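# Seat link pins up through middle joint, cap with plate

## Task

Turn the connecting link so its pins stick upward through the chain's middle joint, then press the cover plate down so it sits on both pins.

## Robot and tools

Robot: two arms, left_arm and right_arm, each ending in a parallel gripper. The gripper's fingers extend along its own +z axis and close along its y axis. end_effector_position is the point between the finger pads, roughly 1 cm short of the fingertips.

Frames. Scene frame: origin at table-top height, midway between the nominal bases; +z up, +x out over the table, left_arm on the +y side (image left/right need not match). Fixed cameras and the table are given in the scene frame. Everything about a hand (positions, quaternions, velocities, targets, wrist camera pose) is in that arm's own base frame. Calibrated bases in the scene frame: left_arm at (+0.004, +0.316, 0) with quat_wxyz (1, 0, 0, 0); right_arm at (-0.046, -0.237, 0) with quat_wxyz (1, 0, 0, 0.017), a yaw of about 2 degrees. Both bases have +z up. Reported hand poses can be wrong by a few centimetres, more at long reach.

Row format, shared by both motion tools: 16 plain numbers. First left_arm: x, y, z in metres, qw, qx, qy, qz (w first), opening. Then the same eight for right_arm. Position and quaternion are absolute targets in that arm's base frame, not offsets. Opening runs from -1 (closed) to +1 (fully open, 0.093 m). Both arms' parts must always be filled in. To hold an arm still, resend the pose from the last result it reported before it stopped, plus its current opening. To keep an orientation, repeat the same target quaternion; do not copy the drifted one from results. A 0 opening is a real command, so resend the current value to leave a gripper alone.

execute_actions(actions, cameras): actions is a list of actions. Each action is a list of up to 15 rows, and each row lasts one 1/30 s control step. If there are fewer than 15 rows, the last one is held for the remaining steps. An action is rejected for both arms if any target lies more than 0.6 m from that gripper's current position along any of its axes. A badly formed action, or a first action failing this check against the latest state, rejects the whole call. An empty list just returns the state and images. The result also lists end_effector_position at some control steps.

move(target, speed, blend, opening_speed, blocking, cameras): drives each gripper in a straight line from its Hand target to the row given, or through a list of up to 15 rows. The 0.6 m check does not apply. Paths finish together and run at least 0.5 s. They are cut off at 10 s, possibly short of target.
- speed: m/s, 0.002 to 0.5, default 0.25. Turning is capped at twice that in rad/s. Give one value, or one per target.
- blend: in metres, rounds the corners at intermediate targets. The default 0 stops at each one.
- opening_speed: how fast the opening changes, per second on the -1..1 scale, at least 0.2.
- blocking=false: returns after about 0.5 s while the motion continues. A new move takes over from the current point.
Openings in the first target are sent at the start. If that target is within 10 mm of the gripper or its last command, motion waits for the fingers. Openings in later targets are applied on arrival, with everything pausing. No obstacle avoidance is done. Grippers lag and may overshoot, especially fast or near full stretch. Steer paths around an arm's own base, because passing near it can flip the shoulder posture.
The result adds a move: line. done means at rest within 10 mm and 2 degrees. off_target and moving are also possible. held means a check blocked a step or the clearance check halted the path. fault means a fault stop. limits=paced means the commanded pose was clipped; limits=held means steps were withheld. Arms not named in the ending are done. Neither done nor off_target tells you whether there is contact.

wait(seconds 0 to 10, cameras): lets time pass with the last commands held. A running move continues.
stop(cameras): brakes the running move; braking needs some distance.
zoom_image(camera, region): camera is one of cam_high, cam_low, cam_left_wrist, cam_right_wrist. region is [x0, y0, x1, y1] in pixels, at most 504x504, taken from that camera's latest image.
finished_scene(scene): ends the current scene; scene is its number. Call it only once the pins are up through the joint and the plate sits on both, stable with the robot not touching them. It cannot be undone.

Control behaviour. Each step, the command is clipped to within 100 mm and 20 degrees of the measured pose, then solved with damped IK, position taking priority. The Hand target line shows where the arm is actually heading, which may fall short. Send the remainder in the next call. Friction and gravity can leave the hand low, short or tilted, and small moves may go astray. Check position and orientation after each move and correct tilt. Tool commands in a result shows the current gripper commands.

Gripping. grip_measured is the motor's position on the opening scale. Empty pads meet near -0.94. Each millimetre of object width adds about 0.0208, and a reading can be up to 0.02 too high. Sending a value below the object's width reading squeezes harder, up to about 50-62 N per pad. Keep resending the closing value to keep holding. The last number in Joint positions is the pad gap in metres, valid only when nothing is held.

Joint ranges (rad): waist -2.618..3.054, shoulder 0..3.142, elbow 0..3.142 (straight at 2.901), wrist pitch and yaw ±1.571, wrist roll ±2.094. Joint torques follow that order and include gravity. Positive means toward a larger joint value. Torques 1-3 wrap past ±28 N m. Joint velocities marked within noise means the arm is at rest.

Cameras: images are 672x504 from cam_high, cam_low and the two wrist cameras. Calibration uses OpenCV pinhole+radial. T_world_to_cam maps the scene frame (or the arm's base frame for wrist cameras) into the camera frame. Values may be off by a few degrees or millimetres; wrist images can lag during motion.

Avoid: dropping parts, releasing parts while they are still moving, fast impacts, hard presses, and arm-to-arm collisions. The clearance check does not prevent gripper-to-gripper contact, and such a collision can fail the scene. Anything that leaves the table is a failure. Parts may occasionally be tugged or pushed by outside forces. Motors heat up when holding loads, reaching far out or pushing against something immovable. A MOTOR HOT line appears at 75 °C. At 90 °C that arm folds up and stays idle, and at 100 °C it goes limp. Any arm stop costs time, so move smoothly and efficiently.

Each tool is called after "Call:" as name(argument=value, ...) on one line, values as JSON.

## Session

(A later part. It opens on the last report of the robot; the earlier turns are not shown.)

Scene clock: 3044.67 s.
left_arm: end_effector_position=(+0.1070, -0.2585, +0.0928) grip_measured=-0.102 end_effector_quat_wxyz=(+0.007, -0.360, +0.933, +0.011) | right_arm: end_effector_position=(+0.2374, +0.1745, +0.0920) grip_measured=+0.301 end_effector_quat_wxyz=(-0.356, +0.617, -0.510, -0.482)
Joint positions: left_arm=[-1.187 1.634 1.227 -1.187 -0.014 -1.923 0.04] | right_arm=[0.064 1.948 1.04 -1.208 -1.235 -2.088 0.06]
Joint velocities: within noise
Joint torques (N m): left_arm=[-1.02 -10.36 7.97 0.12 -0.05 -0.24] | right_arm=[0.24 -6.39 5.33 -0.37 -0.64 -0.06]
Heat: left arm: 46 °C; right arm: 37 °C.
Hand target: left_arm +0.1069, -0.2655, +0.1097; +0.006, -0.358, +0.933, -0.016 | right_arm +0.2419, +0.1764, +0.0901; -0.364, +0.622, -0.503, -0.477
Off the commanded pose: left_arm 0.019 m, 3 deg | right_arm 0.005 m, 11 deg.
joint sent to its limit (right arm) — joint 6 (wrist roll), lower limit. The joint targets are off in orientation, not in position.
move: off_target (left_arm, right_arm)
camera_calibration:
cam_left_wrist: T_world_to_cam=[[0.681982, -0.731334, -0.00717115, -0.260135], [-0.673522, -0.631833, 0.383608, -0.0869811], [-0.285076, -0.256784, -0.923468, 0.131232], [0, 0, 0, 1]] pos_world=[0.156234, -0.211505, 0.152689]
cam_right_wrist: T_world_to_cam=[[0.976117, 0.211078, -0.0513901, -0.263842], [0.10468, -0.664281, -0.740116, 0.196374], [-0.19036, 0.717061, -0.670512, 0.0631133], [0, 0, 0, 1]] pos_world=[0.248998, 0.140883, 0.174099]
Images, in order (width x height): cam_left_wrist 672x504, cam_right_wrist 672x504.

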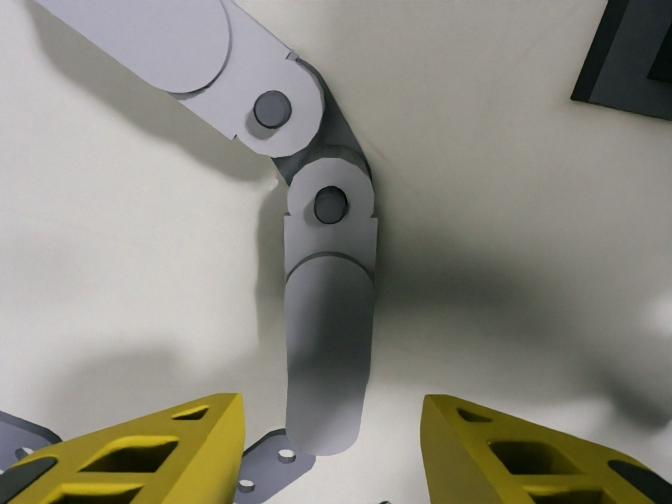

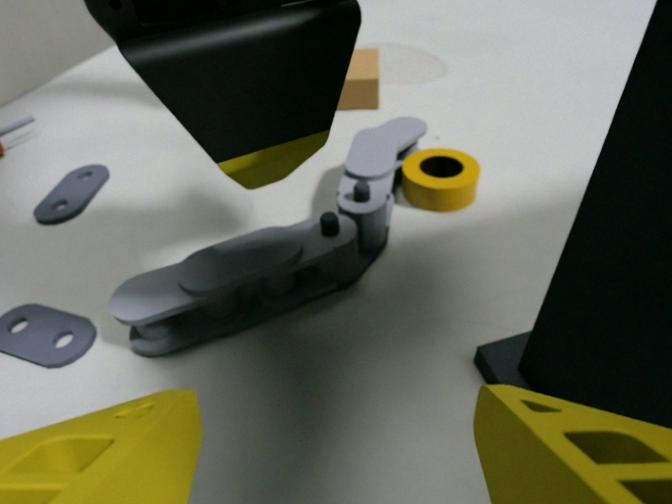

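Call:
move(target=[[0.06,-0.275,0.16,0,0.1736,0.9848,0,0,0.242,0.176,0.09,0.3642,-0.6313,0.4339,0.5298,0.3],[0.02,-0.295,0.16,0,0.6428,0.7660,0,0,0.242,0.176,0.09,0.3642,-0.6313,0.4339,0.5298,0.3],[0.005,-0.305,0.16,0,0.9239,0.3827,0,0,0.242,0.176,0.09,0.3642,-0.6313,0.4339,0.5298,0.3],[0.0,-0.312,0.12,0,0.9997,-0.0262,0,0,0.242,0.176,0.09,0.3642,-0.6313,0.4339,0.5298,0.3]], speed=0.4, blend=0.02)

Scene clock: 3084.07 s.
left_arm: end_effector_position=(+0.0046, -0.3107, +0.1258) grip_measured=-0.002 end_effector_quat_wxyz=(+0.004, +1.000, -0.018, +0.007) | right_arm: end_effector_position=(+0.2374, +0.1745, +0.0920) grip_measured=+0.301 end_effector_quat_wxyz=(-0.356, +0.617, -0.510, -0.482)
Joint positions: left_arm=[-1.564 1.711 1.444 -1.297 -0.014 1.613 0.045] | right_arm=[0.064 1.948 1.04 -1.208 -1.235 -2.088 0.06]
Joint velocities: within noise
Joint torques (N m): left_arm=[-0.85 -6.52 4.72 0.43 0.19 -0.08] | right_arm=[0.03 -6.48 5.45 -0.43 -0.64 -0.02]
Heat: left arm: 46 °C; right arm: 38 °C.
Hand target: left_arm +0.0001, -0.3119, +0.1201; +0.000, +1.000, -0.026, +0.000 | right_arm +0.2419, +0.1764, +0.0901; -0.364, +0.622, -0.503, -0.477
Off the commanded pose: left_arm 0.008 m, 1 deg | right_arm 0.005 m, 11 deg.
joint sent to its limit (right arm) — joint 6 (wrist roll), lower limit. The joint targets are off in orientation, not in position.
move: off_target (right_arm)
camera_calibration:
cam_left_wrist: T_world_to_cam=[[0.020773, 0.999782, 0.0019208, 0.311539], [0.908743, -0.0196824, 0.416891, -0.0228919], [0.416838, -0.00691456, -0.908954, 0.191686], [0, 0, 0, 1]] pos_world=[-0.0655706, -0.310597, 0.183179]
cam_right_wrist: T_world_to_cam=[[0.976117, 0.211078, -0.0513901, -0.263842], [0.10468, -0.664281, -0.740116, 0.196374], [-0.19036, 0.717061, -0.670512, 0.0631133], [0, 0, 0, 1]] pos_world=[0.248998, 0.140883, 0.174099]

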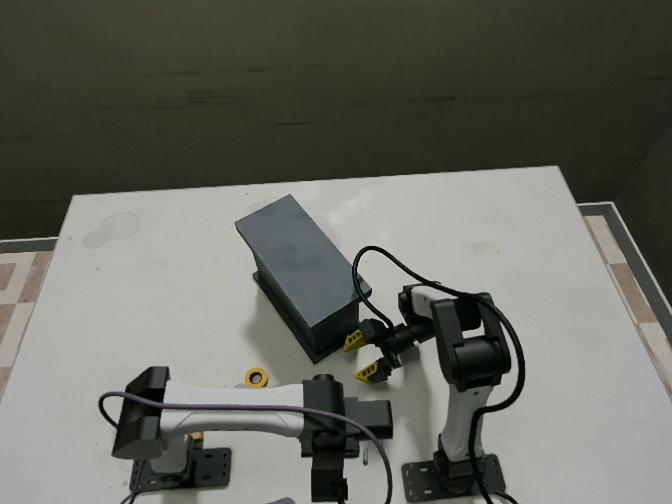

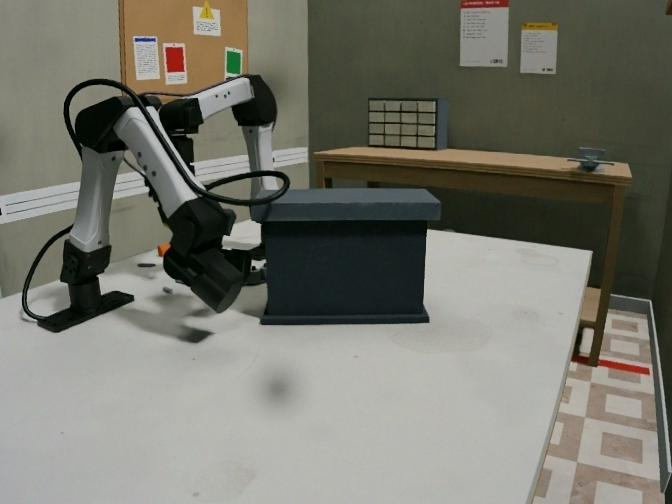

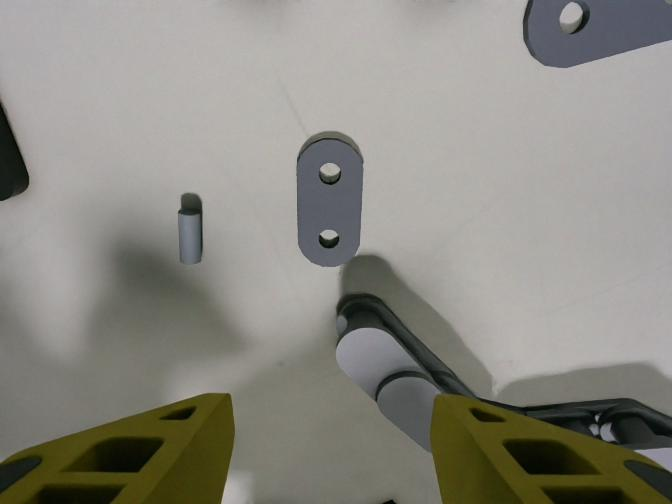

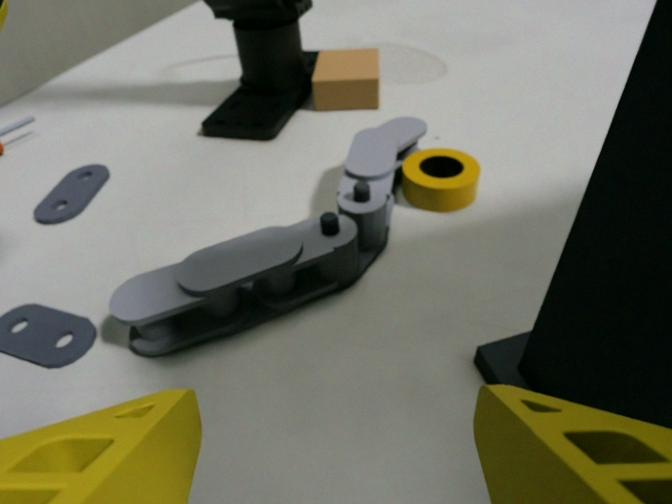

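Call:
move(target=[-0.011,-0.3155,0.045,-0.004,0.9997,-0.027,-0.007,0,0.242,0.176,0.09,0.3642,-0.6313,0.4339,0.5298,0.3], speed=0.12, cameras=["cam_left_wrist","cam_right_wrist"])

Scene clock: 3110.63 s.
left_arm: end_effector_position=(-0.0054, -0.3151, +0.0499) grip_measured=-0.002 end_effector_quat_wxyz=(-0.002, +1.000, -0.027, +0.002) | right_arm: end_effector_position=(+0.2375, +0.1745, +0.0920) grip_measured=+0.301 end_effector_quat_wxyz=(-0.357, +0.617, -0.510, -0.482)
Joint positions: left_arm=[-1.59 1.787 1.228 -1.016 -0.003 1.607 0.045] | right_arm=[0.064 1.948 1.04 -1.208 -1.236 -2.088 0.06]
Joint velocities: within noise
Joint torques (N m): left_arm=[-1.01 -7.13 4.68 0.4 0.23 -0.27] | right_arm=[0.23 -6.42 5.42 -0.36 -0.66 -0.04]
Heat: left arm: 45 °C; right arm: 38 °C.
Hand target: left_arm -0.0109, -0.3153, +0.0451; -0.004, +1.000, -0.027, -0.007 | right_arm +0.2419, +0.1765, +0.0902; -0.364, +0.622, -0.503, -0.477
Off the commanded pose: left_arm 0.007 m, 1 deg | right_arm 0.005 m, 10 deg.
joint sent to its limit (right arm) — joint 6 (wrist roll), lower limit. The joint targets are off in orientation, not in position.
move: off_target (right_arm)
camera_calibration:
cam_left_wrist: T_world_to_cam=[[0.0403185, 0.999097, 0.0134127, 0.315615], [0.91267, -0.042288, 0.406504, 0.0111974], [0.406705, -0.00414829, -0.91355, 0.12783], [0, 0, 0, 1]] pos_world=[-0.0749336, -0.314326, 0.107994]
cam_right_wrist: T_world_to_cam=[[0.976158, 0.210901, -0.0513417, -0.263857], [0.104534, -0.664061, -0.740335, 0.196441], [-0.190231, 0.717317, -0.670275, 0.0630404], [0, 0, 0, 1]] pos_world=[0.249023, 0.140877, 0.17414]
Images, in order (width x height): cam_left_wrist 672x504, cam_right_wrist 672x504.

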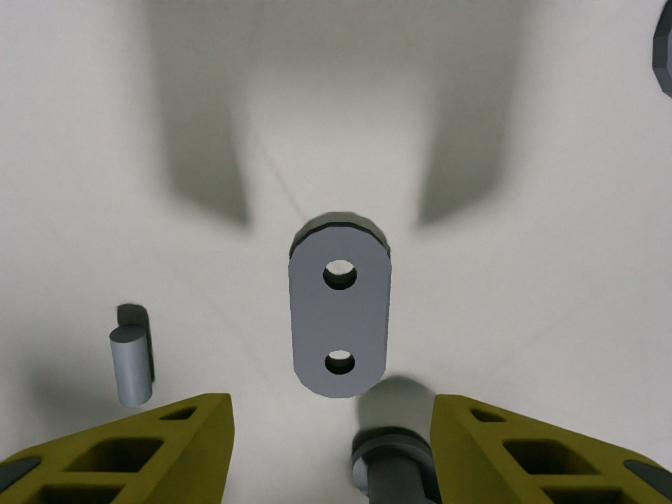

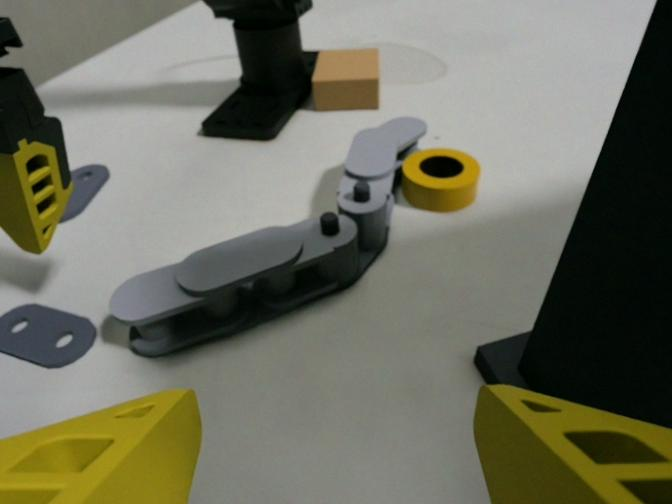

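Call:
move(target=[-0.0125,-0.3142,0.010,-0.003,0.9997,-0.018,-0.008,0,0.242,0.176,0.09,0.3642,-0.6313,0.4339,0.5298,0.3], speed=0.08, cameras=["cam_left_wrist","cam_right_wrist"])

Scene clock: 3121.13 s.
left_arm: end_effector_position=(-0.0069, -0.3151, +0.0157) grip_measured=-0.002 end_effector_quat_wxyz=(+0.001, +1.000, -0.018, +0.001) | right_arm: end_effector_position=(+0.2375, +0.1745, +0.0920) grip_measured=+0.301 end_effector_quat_wxyz=(-0.357, +0.617, -0.510, -0.482)
Joint positions: left_arm=[-1.593 1.831 1.138 -0.876 -0.001 1.585 0.045] | right_arm=[0.064 1.948 1.04 -1.208 -1.236 -2.088 0.06]
Joint velocities: within noise
Joint torques (N m): left_arm=[-1.02 -7.04 4.37 0.42 0.23 -0.29] | right_arm=[0.18 -6.43 5.38 -0.33 -0.63 -0.06]
Heat: left arm: 44 °C; right arm: 38 °C.
Hand target: left_arm -0.0124, -0.3141, +0.0101; -0.003, +1.000, -0.018, -0.008 | right_arm +0.2419, +0.1765, +0.0902; -0.364, +0.622, -0.503, -0.477
Off the commanded pose: left_arm 0.008 m, 1 deg | right_arm 0.005 m, 10 deg.
joint sent to its limit (right arm) — joint 6 (wrist roll), lower limit. The joint targets are off in orientation, not in position.
move: off_target (right_arm)
camera_calibration:
cam_left_wrist: T_world_to_cam=[[0.0220393, 0.999728, 0.00761896, 0.316263], [0.914232, -0.0232374, 0.404524, 0.0324513], [0.404591, -0.00194992, -0.914496, 0.0979505], [0, 0, 0, 1]] pos_world=[-0.0762682, -0.315232, 0.0740384]
cam_right_wrist: T_world_to_cam=[[0.976158, 0.210901, -0.0513417, -0.263857], [0.104534, -0.664061, -0.740335, 0.196441], [-0.190231, 0.717317, -0.670275, 0.0630404], [0, 0, 0, 1]] pos_world=[0.249023, 0.140877, 0.17414]
Images, in order (width x height): cam_left_wrist 672x504, cam_right_wrist 672x504.

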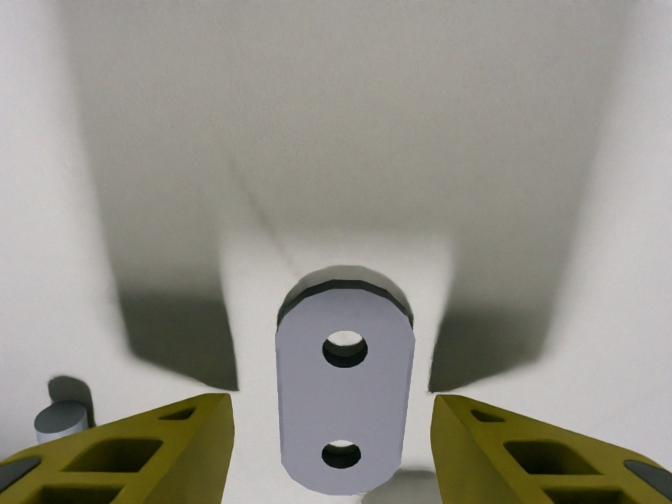

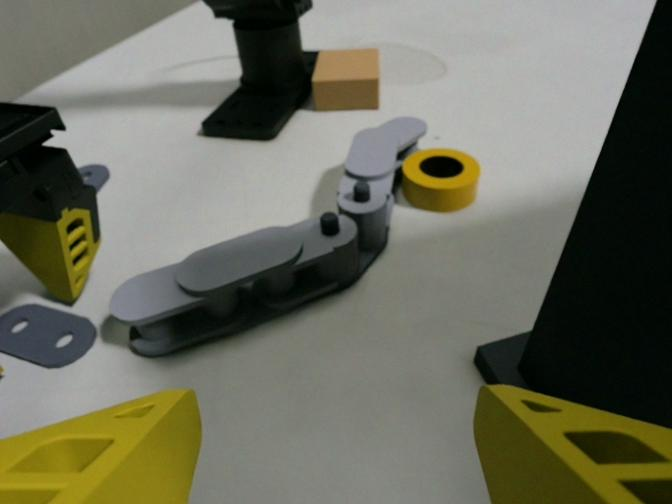

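Call:
move(target=[-0.012,-0.3115,0.003,-0.003,0.9997,-0.018,-0.008,0,0.242,0.176,0.09,0.3642,-0.6313,0.4339,0.5298,0.3], speed=0.05, cameras=["cam_left_wrist"])

Scene clock: 3128.30 s.
left_arm: end_effector_position=(-0.0069, -0.3129, +0.0098) grip_measured=-0.002 end_effector_quat_wxyz=(+0.002, +1.000, -0.018, +0.000) | right_arm: end_effector_position=(+0.2375, +0.1745, +0.0920) grip_measured=+0.301 end_effector_quat_wxyz=(-0.357, +0.617, -0.510, -0.482)
Joint positions: left_arm=[-1.593 1.831 1.112 -0.846 -0.001 1.585 0.045] | right_arm=[0.064 1.948 1.04 -1.208 -1.236 -2.088 0.06]
Joint velocities: within noise
Joint torques (N m): left_arm=[-0.88 -6.64 4.27 0.45 0.22 -0.26] | right_arm=[0.18 -6.3 5.72 -0.38 -0.66 -0.04]
Heat: left arm: 44 °C; right arm: 38 °C.
Hand target: left_arm -0.0119, -0.3113, +0.0031; -0.003, +1.000, -0.018, -0.008 | right_arm +0.2419, +0.1765, +0.0902; -0.364, +0.622, -0.503, -0.477
Off the commanded pose: left_arm 0.009 m, 1 deg | right_arm 0.005 m, 10 deg.
joint sent to its limit (right arm) — joint 6 (wrist roll), lower limit. The joint targets are off in orientation, not in position.
move: off_target (right_arm)
camera_calibration:
cam_left_wrist: T_world_to_cam=[[0.0220431, 0.999748, 0.00418587, 0.314196], [0.914417, -0.021854, 0.404182, 0.0353516], [0.404172, -0.0050818, -0.914669, 0.0915589], [0, 0, 0, 1]] pos_world=[-0.0762575, -0.312879, 0.0681424]
Images, in order (width x height): cam_left_wrist 672x504.

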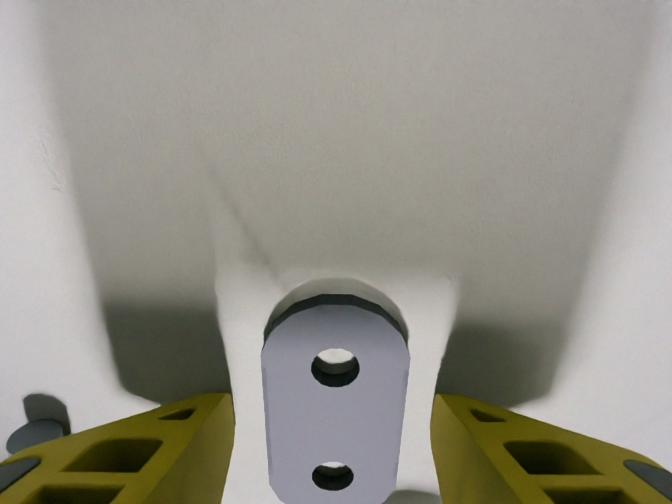

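Call:
move(target=[-0.012,-0.3115,0.003,-0.003,0.9997,-0.018,-0.008,-0.55,0.242,0.176,0.09,0.3642,-0.6313,0.4339,0.5298,0.3], speed=0.05, opening_speed=0.6, cameras=["cam_left_wrist"])

Scene clock: 3137.10 s.
left_arm: end_effector_position=(-0.0069, -0.3131, +0.0098) grip_measured=-0.457 end_effector_quat_wxyz=(+0.003, +1.000, -0.018, +0.000) | right_arm: end_effector_position=(+0.2375, +0.1745, +0.0920) grip_measured=+0.301 end_effector_quat_wxyz=(-0.357, +0.617, -0.510, -0.482)
Joint positions: left_arm=[-1.593 1.831 1.112 -0.846 -0.001 1.585 0.023] | right_arm=[0.064 1.948 1.04 -1.208 -1.236 -2.088 0.06]
Joint velocities: within noise
Joint torques (N m): left_arm=[-0.88 -6.64 4.3 0.44 0.23 -0.26] | right_arm=[0.13 -6.45 5.46 -0.33 -0.64 -0.05]
Heat: left arm: 43 °C; right arm: 38 °C.
Hand target: left_arm -0.0119, -0.3113, +0.0032; -0.003, +1.000, -0.018, -0.008 | right_arm +0.2419, +0.1765, +0.0902; -0.364, +0.622, -0.503, -0.477
Off the commanded pose: left_arm 0.009 m, 1 deg | right_arm 0.005 m, 10 deg.
joint sent to its limit (right arm) — joint 6 (wrist roll), lower limit. The joint targets are off in orientation, not in position.
move: off_target (right_arm)
camera_calibration:
cam_left_wrist: T_world_to_cam=[[0.0220432, 0.999751, 0.00342293, 0.314389], [0.914424, -0.0215457, 0.404183, 0.0354475], [0.404157, -0.00577948, -0.914672, 0.0913419], [0, 0, 0, 1]] pos_world=[-0.0762606, -0.31302, 0.0681445]
Images, in order (width x height): cam_left_wrist 672x504.

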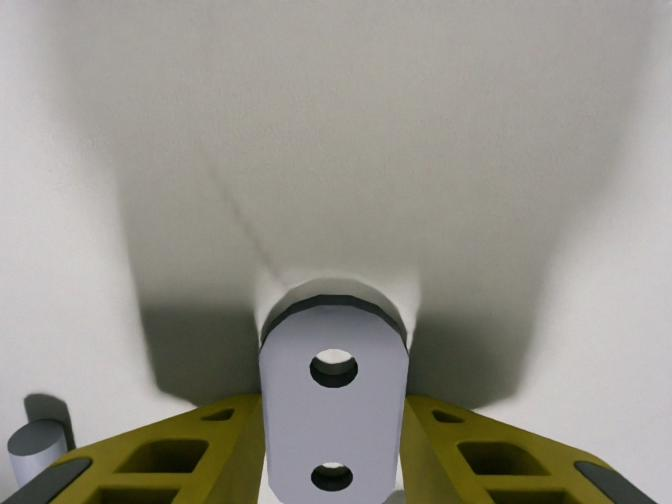

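Call:
move(target=[[-0.012,-0.3125,0.10,-0.003,0.9997,-0.018,-0.008,-0.55,0.242,0.176,0.09,0.3642,-0.6313,0.4339,0.5298,0.3],[0.130,-0.220,0.11,0,0.8070,0.5906,0,-0.55,0.242,0.176,0.09,0.3642,-0.6313,0.4339,0.5298,0.3]], speed=[0.1,0.25], blend=0.02)

Scene clock: 3158.97 s.
left_arm: end_effector_position=(+0.1305, -0.2244, +0.1031) grip_measured=-0.457 end_effector_quat_wxyz=(-0.010, +0.812, +0.584, +0.001) | right_arm: end_effector_position=(+0.2375, +0.1745, +0.0920) grip_measured=+0.301 end_effector_quat_wxyz=(-0.357, +0.617, -0.510, -0.482)
Joint positions: left_arm=[-1.043 1.548 1.181 -1.223 0.001 0.851 0.023] | right_arm=[0.064 1.948 1.04 -1.208 -1.236 -2.088 0.06]
Joint velocities: within noise
Joint torques (N m): left_arm=[0.46 -9.8 4.78 0.2 0.04 -0.27] | right_arm=[0.03 -6.54 5.52 -0.32 -0.69 0]
Heat: left arm: 43 °C; right arm: 38 °C.
Hand target: left_arm +0.1300, -0.2200, +0.1097; +0.000, +0.807, +0.591, +0.000 | right_arm +0.2419, +0.1765, +0.0902; -0.364, +0.622, -0.503, -0.477
Off the commanded pose: left_arm 0.008 m, 1 deg | right_arm 0.005 m, 10 deg.
joint sent to its limit (right arm) — joint 6 (wrist roll), lower limit. The joint targets are off in orientation, not in position.
move: off_target (right_arm)
camera_calibration:
cam_left_wrist: T_world_to_cam=[[-0.952493, 0.303631, 0.0237677, 0.19127], [0.285748, 0.863933, 0.414689, 0.153684], [0.105379, 0.40178, -0.909653, 0.251614], [0, 0, 0, 1]] pos_world=[0.111753, -0.291941, 0.160604]
cam_right_wrist: T_world_to_cam=[[0.976158, 0.210901, -0.0513417, -0.263857], [0.104534, -0.664061, -0.740335, 0.196441], [-0.190231, 0.717317, -0.670275, 0.0630404], [0, 0, 0, 1]] pos_world=[0.249023, 0.140877, 0.17414]

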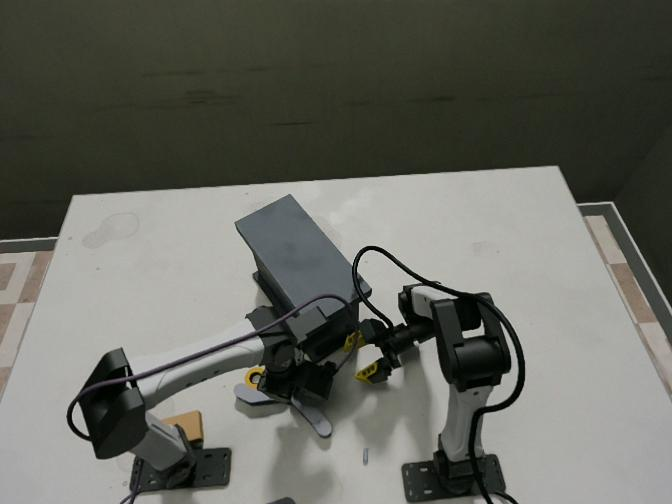

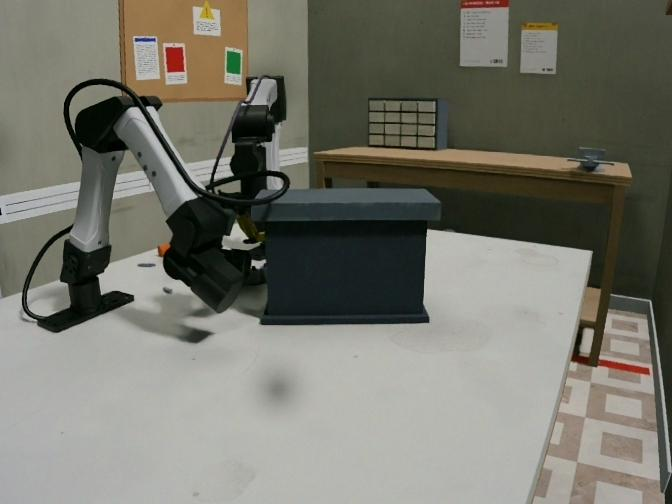

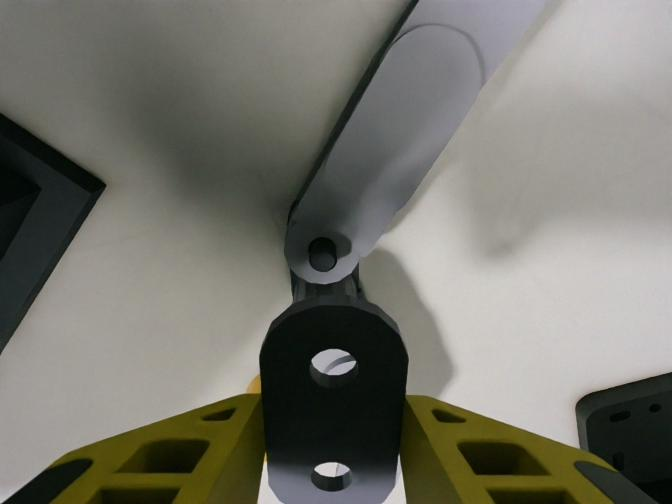

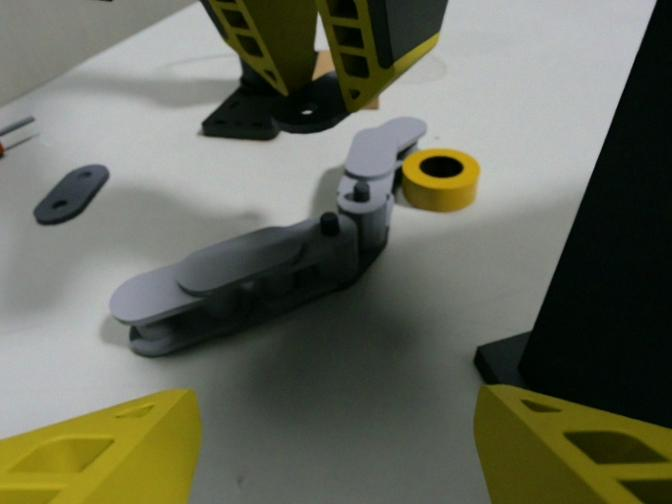

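Call:
zoom_image(camera="cam_left_wrist", region=[250, 210, 420, 400])

Scaled by 2.653 from the camera's 672x504 image, which has a finer 960x720 frame.

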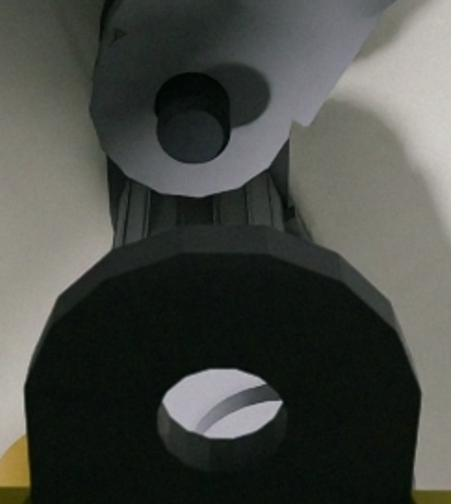

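Call:
move(target=[0.1338,-0.2165,0.066,0.0125,0.804,0.5946,0.0007,-0.55,0.242,0.176,0.09,0.3642,-0.6313,0.4339,0.5298,0.3], speed=0.08, cameras=["cam_left_wrist","cam_right_wrist"])

Call:
zoom_image(camera="cam_left_wrist", region=[240, 210, 430, 504])

Call:
zoom_image(camera="cam_right_wrist", region=[270, 90, 450, 280])

Scene clock: 3180.73 s.
left_arm: end_effector_position=(+0.1303, -0.2169, +0.0615) grip_measured=-0.457 end_effector_quat_wxyz=(-0.004, +0.807, +0.590, +0.000) | right_arm: end_effector_position=(+0.2375, +0.1745, +0.0920) grip_measured=+0.301 end_effector_quat_wxyz=(-0.357, +0.617, -0.510, -0.482)
Joint positions: left_arm=[-1.029 1.547 1.01 -1.042 0.001 0.85 0.023] | right_arm=[0.064 1.948 1.04 -1.208 -1.236 -2.088 0.06]
Joint velocities: within noise
Joint torques (N m): left_arm=[0.83 -8.95 4.51 0.44 0 -0.19] | right_arm=[-0.06 -6.41 5.38 -0.35 -0.64 -0.09]
Heat: left arm: 46 °C; right arm: 38 °C.
Hand target: left_arm +0.1338, -0.2165, +0.0659; +0.012, +0.804, +0.595, +0.001 | right_arm +0.2419, +0.1765, +0.0902; -0.364, +0.622, -0.503, -0.477
Off the commanded pose: left_arm 0.006 m, 2 deg | right_arm 0.005 m, 10 deg.
joint sent to its limit (right arm) — joint 6 (wrist roll), lower limit. The joint targets are off in orientation, not in position.
move: off_target (right_arm)
camera_calibration:
cam_left_wrist: T_world_to_cam=[[-0.957023, 0.289624, 0.0149918, 0.187853], [0.270353, 0.872252, 0.407536, 0.168806], [0.104956, 0.394075, -0.913066, 0.209307], [0, 0, 0, 1]] pos_world=[0.112174, -0.284131, 0.1195]
cam_right_wrist: T_world_to_cam=[[0.976158, 0.210901, -0.0513417, -0.263857], [0.104534, -0.664061, -0.740335, 0.196441], [-0.190231, 0.717317, -0.670275, 0.0630404], [0, 0, 0, 1]] pos_world=[0.249023, 0.140877, 0.17414]
Images, in order (width x height): cam_left_wrist 672x504, cam_right_wrist 672x504.

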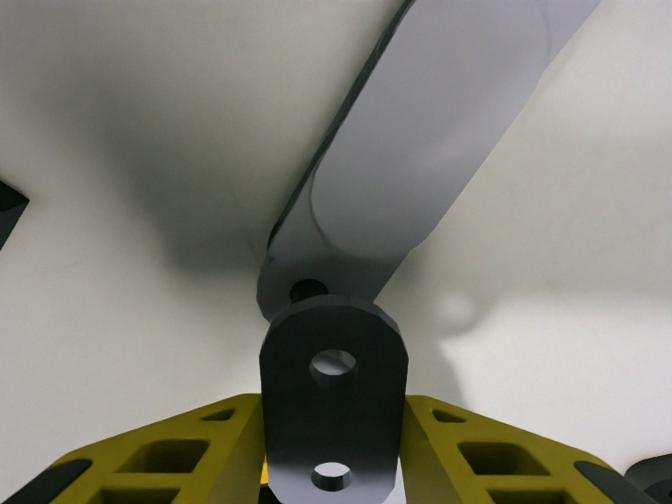

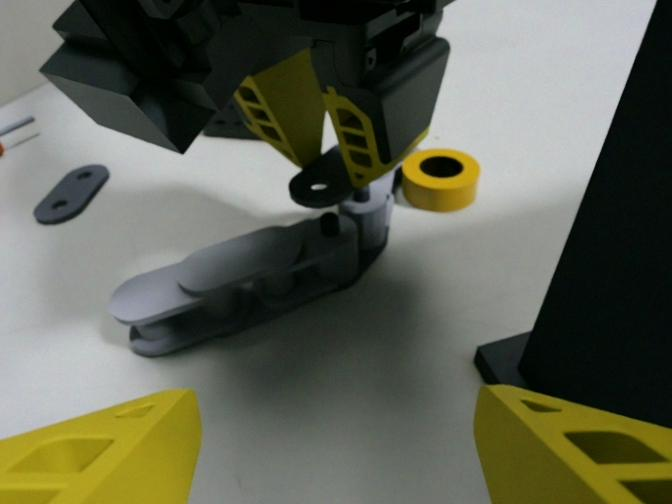

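Scaled by 1.714 from the camera's 672x504 image, which has a finer 960x720 frame.

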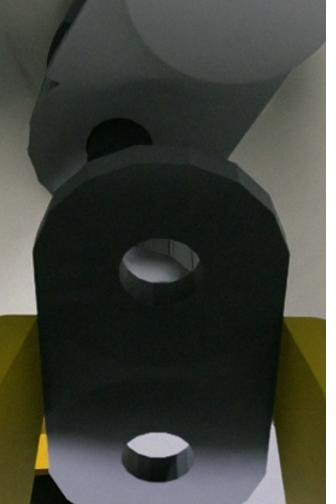

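Scaled by 2.653 from the camera's 672x504 image, which has a finer 960x720 frame.

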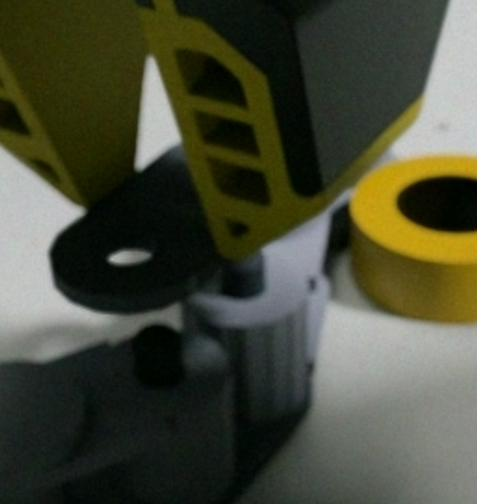

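Call:
move(target=[0.1375,-0.2208,0.066,0.0125,0.804,0.5946,0.0007,-0.55,0.242,0.176,0.09,0.3642,-0.6313,0.4339,0.5298,0.3], speed=0.05, cameras=["cam_left_wrist","cam_right_wrist"])

Call:
zoom_image(camera="cam_left_wrist", region=[240, 210, 430, 504])

Call:
zoom_image(camera="cam_right_wrist", region=[270, 90, 450, 280])

Scene clock: 3213.23 s.
left_arm: end_effector_position=(+0.1304, -0.2171, +0.0615) grip_measured=-0.457 end_effector_quat_wxyz=(-0.003, +0.807, +0.590, +0.000) | right_arm: end_effector_position=(+0.2375, +0.1745, +0.0920) grip_measured=+0.301 end_effector_quat_wxyz=(-0.357, +0.617, -0.510, -0.482)
Joint positions: left_arm=[-1.029 1.547 1.01 -1.041 0.001 0.85 0.023] | right_arm=[0.064 1.948 1.04 -1.208 -1.236 -2.088 0.06]
Joint velocities: within noise
Joint torques (N m): left_arm=[1.17 -6.86 6.2 0.45 0 -0.15] | right_arm=[-0.02 -6.46 5.63 -0.32 -0.61 -0.05]
Heat: left arm: 47 °C; right arm: 38 °C.
Hand target: left_arm +0.1375, -0.2207, +0.0661; +0.013, +0.804, +0.595, +0.001 | right_arm +0.2419, +0.1765, +0.0902; -0.364, +0.622, -0.503, -0.477
Off the commanded pose: left_arm 0.009 m, 2 deg | right_arm 0.005 m, 10 deg.
joint sent to its limit (right arm) — joint 6 (wrist roll), lower limit. The joint targets are off in orientation, not in position.
move: off_target (right_arm)
camera_calibration:
cam_left_wrist: T_world_to_cam=[[-0.957029, 0.289633, 0.0144261, 0.188028], [0.270193, 0.872518, 0.407072, 0.169027], [0.105315, 0.393478, -0.913282, 0.209195], [0, 0, 0, 1]] pos_world=[0.112247, -0.284251, 0.119536]
cam_right_wrist: T_world_to_cam=[[0.976158, 0.210901, -0.0513417, -0.263857], [0.104534, -0.664061, -0.740335, 0.196441], [-0.190231, 0.717317, -0.670275, 0.0630404], [0, 0, 0, 1]] pos_world=[0.249023, 0.140877, 0.17414]
Images, in order (width x height): cam_left_wrist 672x504, cam_right_wrist 672x504.

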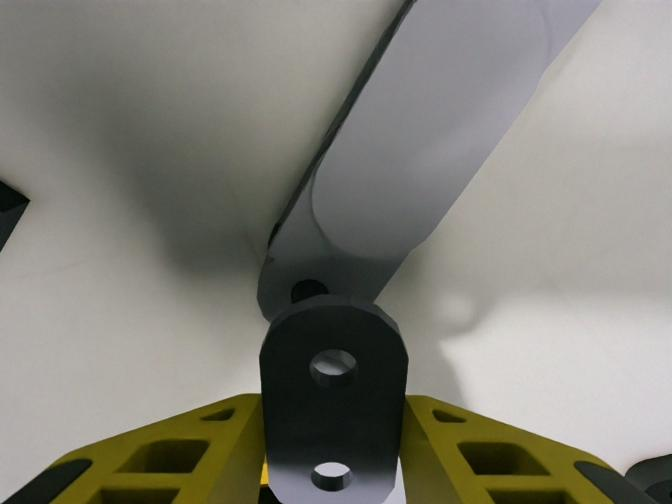

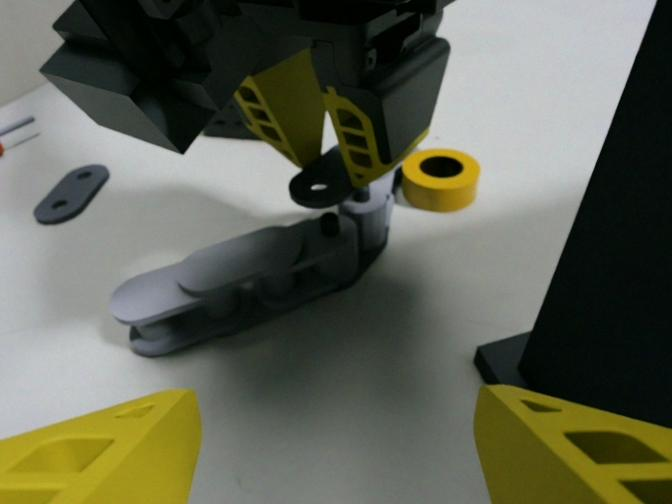

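Scaled by 1.714 from the camera's 672x504 image, which has a finer 960x720 frame.

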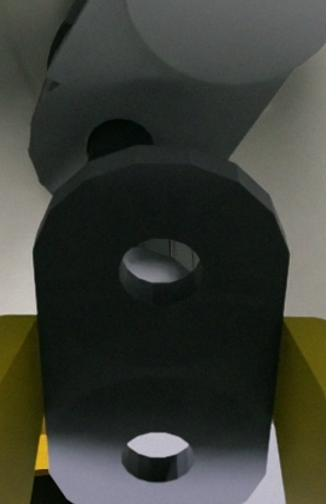

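Scaled by 2.653 from the camera's 672x504 image, which has a finer 960x720 frame.

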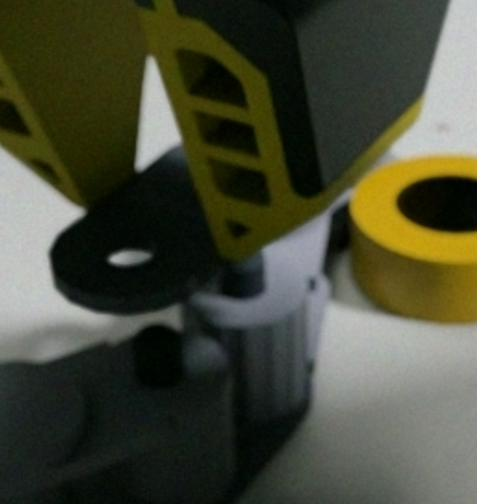

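Call:
move(target=[0.1395,-0.2245,0.078,0.0125,0.802,0.5973,0.0007,-0.55,0.242,0.176,0.09,0.3642,-0.6313,0.4339,0.5298,0.3], speed=0.06, cameras=["cam_left_wrist","cam_right_wrist"])

Call:
zoom_image(camera="cam_left_wrist", region=[240, 210, 430, 504])

Call:
zoom_image(camera="cam_right_wrist", region=[270, 90, 450, 280])

Scene clock: 3219.63 s.
left_arm: end_effector_position=(+0.1325, -0.2187, +0.0684) grip_measured=-0.457 end_effector_quat_wxyz=(-0.002, +0.806, +0.592, +0.000) | right_arm: end_effector_position=(+0.2375, +0.1745, +0.0920) grip_measured=+0.301 end_effector_quat_wxyz=(-0.357, +0.617, -0.510, -0.482)
Joint positions: left_arm=[-1.026 1.547 1.039 -1.068 0.001 0.85 0.023] | right_arm=[0.064 1.948 1.04 -1.208 -1.236 -2.088 0.06]
Joint velocities: within noise
Joint torques (N m): left_arm=[0.69 -6.53 8.17 0.26 0 -0.24] | right_arm=[0.18 -6.52 5.31 -0.36 -0.67 -0.09]
Heat: left arm: 46 °C; right arm: 38 °C.
Hand target: left_arm +0.1393, -0.2243, +0.0779; +0.013, +0.802, +0.597, +0.001 | right_arm +0.2419, +0.1765, +0.0902; -0.364, +0.622, -0.503, -0.477
Off the commanded pose: left_arm 0.013 m, 2 deg | right_arm 0.005 m, 10 deg.
joint sent to its limit (right arm) — joint 6 (wrist roll), lower limit. The joint targets are off in orientation, not in position.
move: off_target (left_arm, right_arm)
camera_calibration:
cam_left_wrist: T_world_to_cam=[[-0.95814, 0.286003, 0.0130119, 0.189861], [0.266461, 0.874205, 0.405911, 0.167985], [0.104716, 0.392387, -0.91382, 0.215813], [0, 0, 0, 1]] pos_world=[0.114553, -0.285837, 0.126557]
cam_right_wrist: T_world_to_cam=[[0.976158, 0.210901, -0.0513417, -0.263857], [0.104534, -0.664061, -0.740335, 0.196441], [-0.190231, 0.717317, -0.670275, 0.0630404], [0, 0, 0, 1]] pos_world=[0.249023, 0.140877, 0.17414]
Images, in order (width x height): cam_left_wrist 672x504, cam_right_wrist 672x504.

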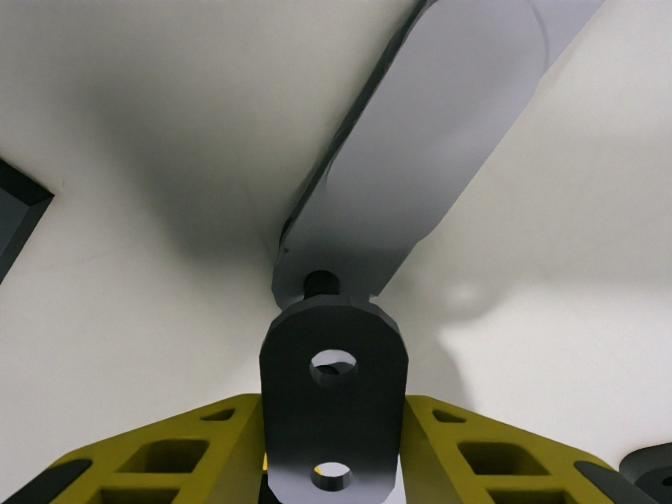

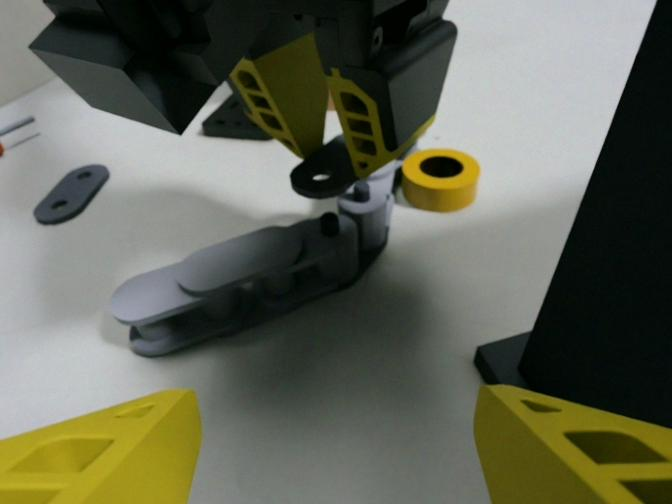

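Scaled by 1.714 from the camera's 672x504 image, which has a finer 960x720 frame.

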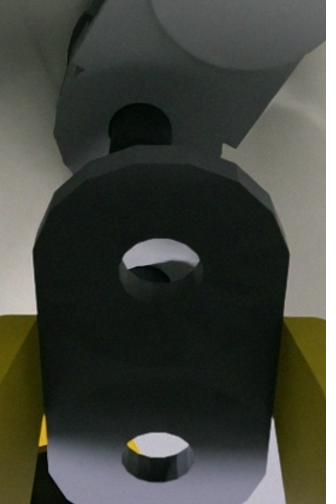

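Scaled by 2.653 from the camera's 672x504 image, which has a finer 960x720 frame.

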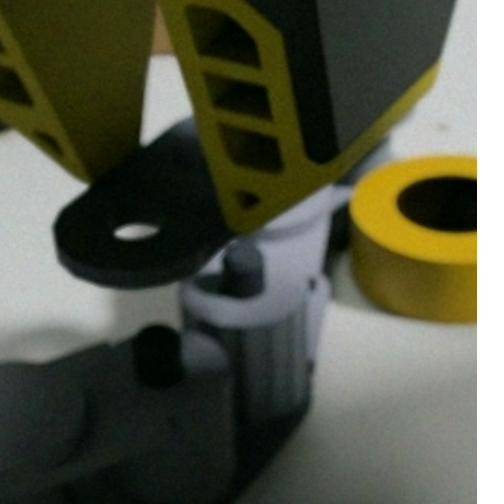

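Call:
move(target=[0.1415,-0.2245,0.074,0.0125,0.802,0.5973,0.0007,-0.55,0.242,0.176,0.09,0.3642,-0.6313,0.4339,0.5298,0.3], speed=0.06, cameras=["cam_left_wrist","cam_right_wrist"])

Call:
zoom_image(camera="cam_left_wrist", region=[240, 210, 430, 504])

Call:
zoom_image(camera="cam_right_wrist", region=[270, 90, 450, 280])

Scene clock: 3228.00 s.
left_arm: end_effector_position=(+0.1337, -0.2179, +0.0684) grip_measured=-0.457 end_effector_quat_wxyz=(-0.003, +0.805, +0.594, +0.000) | right_arm: end_effector_position=(+0.2375, +0.1745, +0.0920) grip_measured=+0.301 end_effector_quat_wxyz=(-0.357, +0.617, -0.510, -0.482)
Joint positions: left_arm=[-1.02 1.547 1.039 -1.068 0.001 0.85 0.023] | right_arm=[0.064 1.948 1.04 -1.208 -1.236 -2.088 0.06]
Joint velocities: within noise
Joint torques (N m): left_arm=[0.75 -5.72 7.51 0.4 0 -0.16] | right_arm=[0.08 -6.31 5.38 -0.34 -0.68 -0.03]
Heat: left arm: 45 °C; right arm: 38 °C.
Hand target: left_arm +0.1414, -0.2243, +0.0741; +0.013, +0.802, +0.597, +0.001 | right_arm +0.2419, +0.1765, +0.0902; -0.364, +0.622, -0.503, -0.477
Off the commanded pose: left_arm 0.012 m, 2 deg | right_arm 0.005 m, 10 deg.
joint sent to its limit (right arm) — joint 6 (wrist roll), lower limit. The joint targets are off in orientation, not in position.
move: off_target (left_arm, right_arm)
camera_calibration:
cam_left_wrist: T_world_to_cam=[[-0.959759, 0.280511, 0.0132948, 0.189772], [0.261535, 0.875584, 0.406143, 0.167873], [0.102287, 0.393277, -0.913713, 0.215869], [0, 0, 0, 1]] pos_world=[0.11615, -0.285117, 0.126539]
cam_right_wrist: T_world_to_cam=[[0.976158, 0.210901, -0.0513417, -0.263857], [0.104534, -0.664061, -0.740335, 0.196441], [-0.190231, 0.717317, -0.670275, 0.0630404], [0, 0, 0, 1]] pos_world=[0.249023, 0.140877, 0.17414]
Images, in order (width x height): cam_left_wrist 672x504, cam_right_wrist 672x504.

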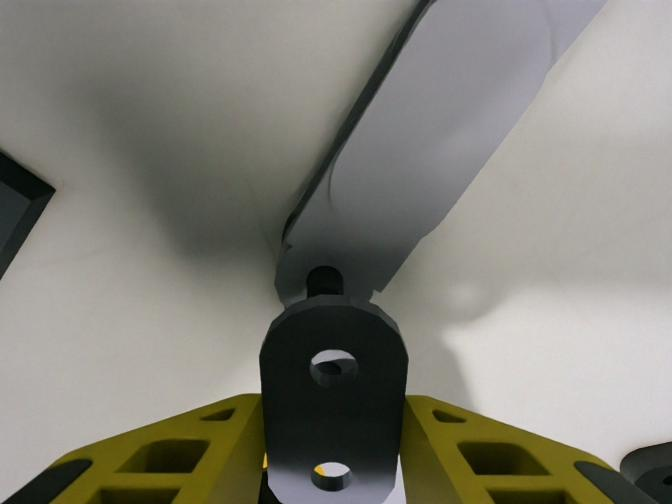

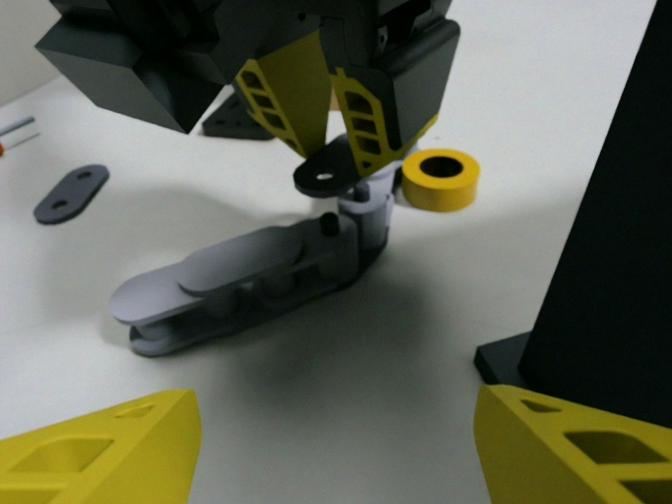

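Scaled by 1.714 from the camera's 672x504 image, which has a finer 960x720 frame.

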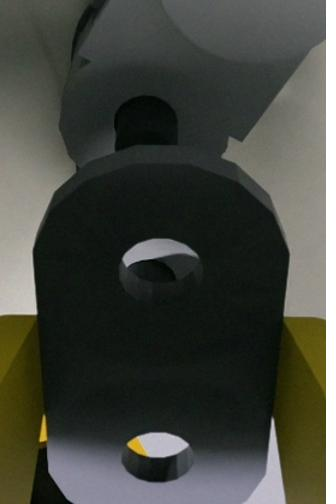

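Scaled by 2.653 from the camera's 672x504 image, which has a finer 960x720 frame.

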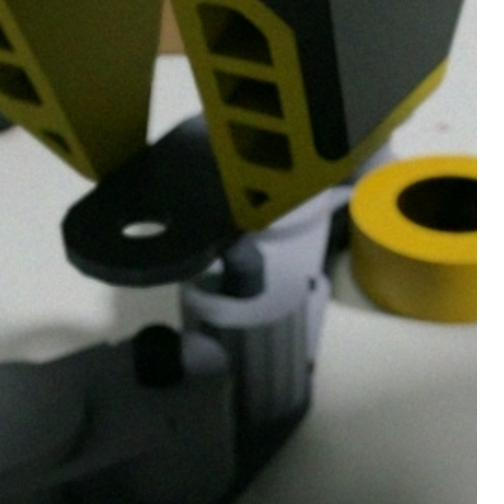

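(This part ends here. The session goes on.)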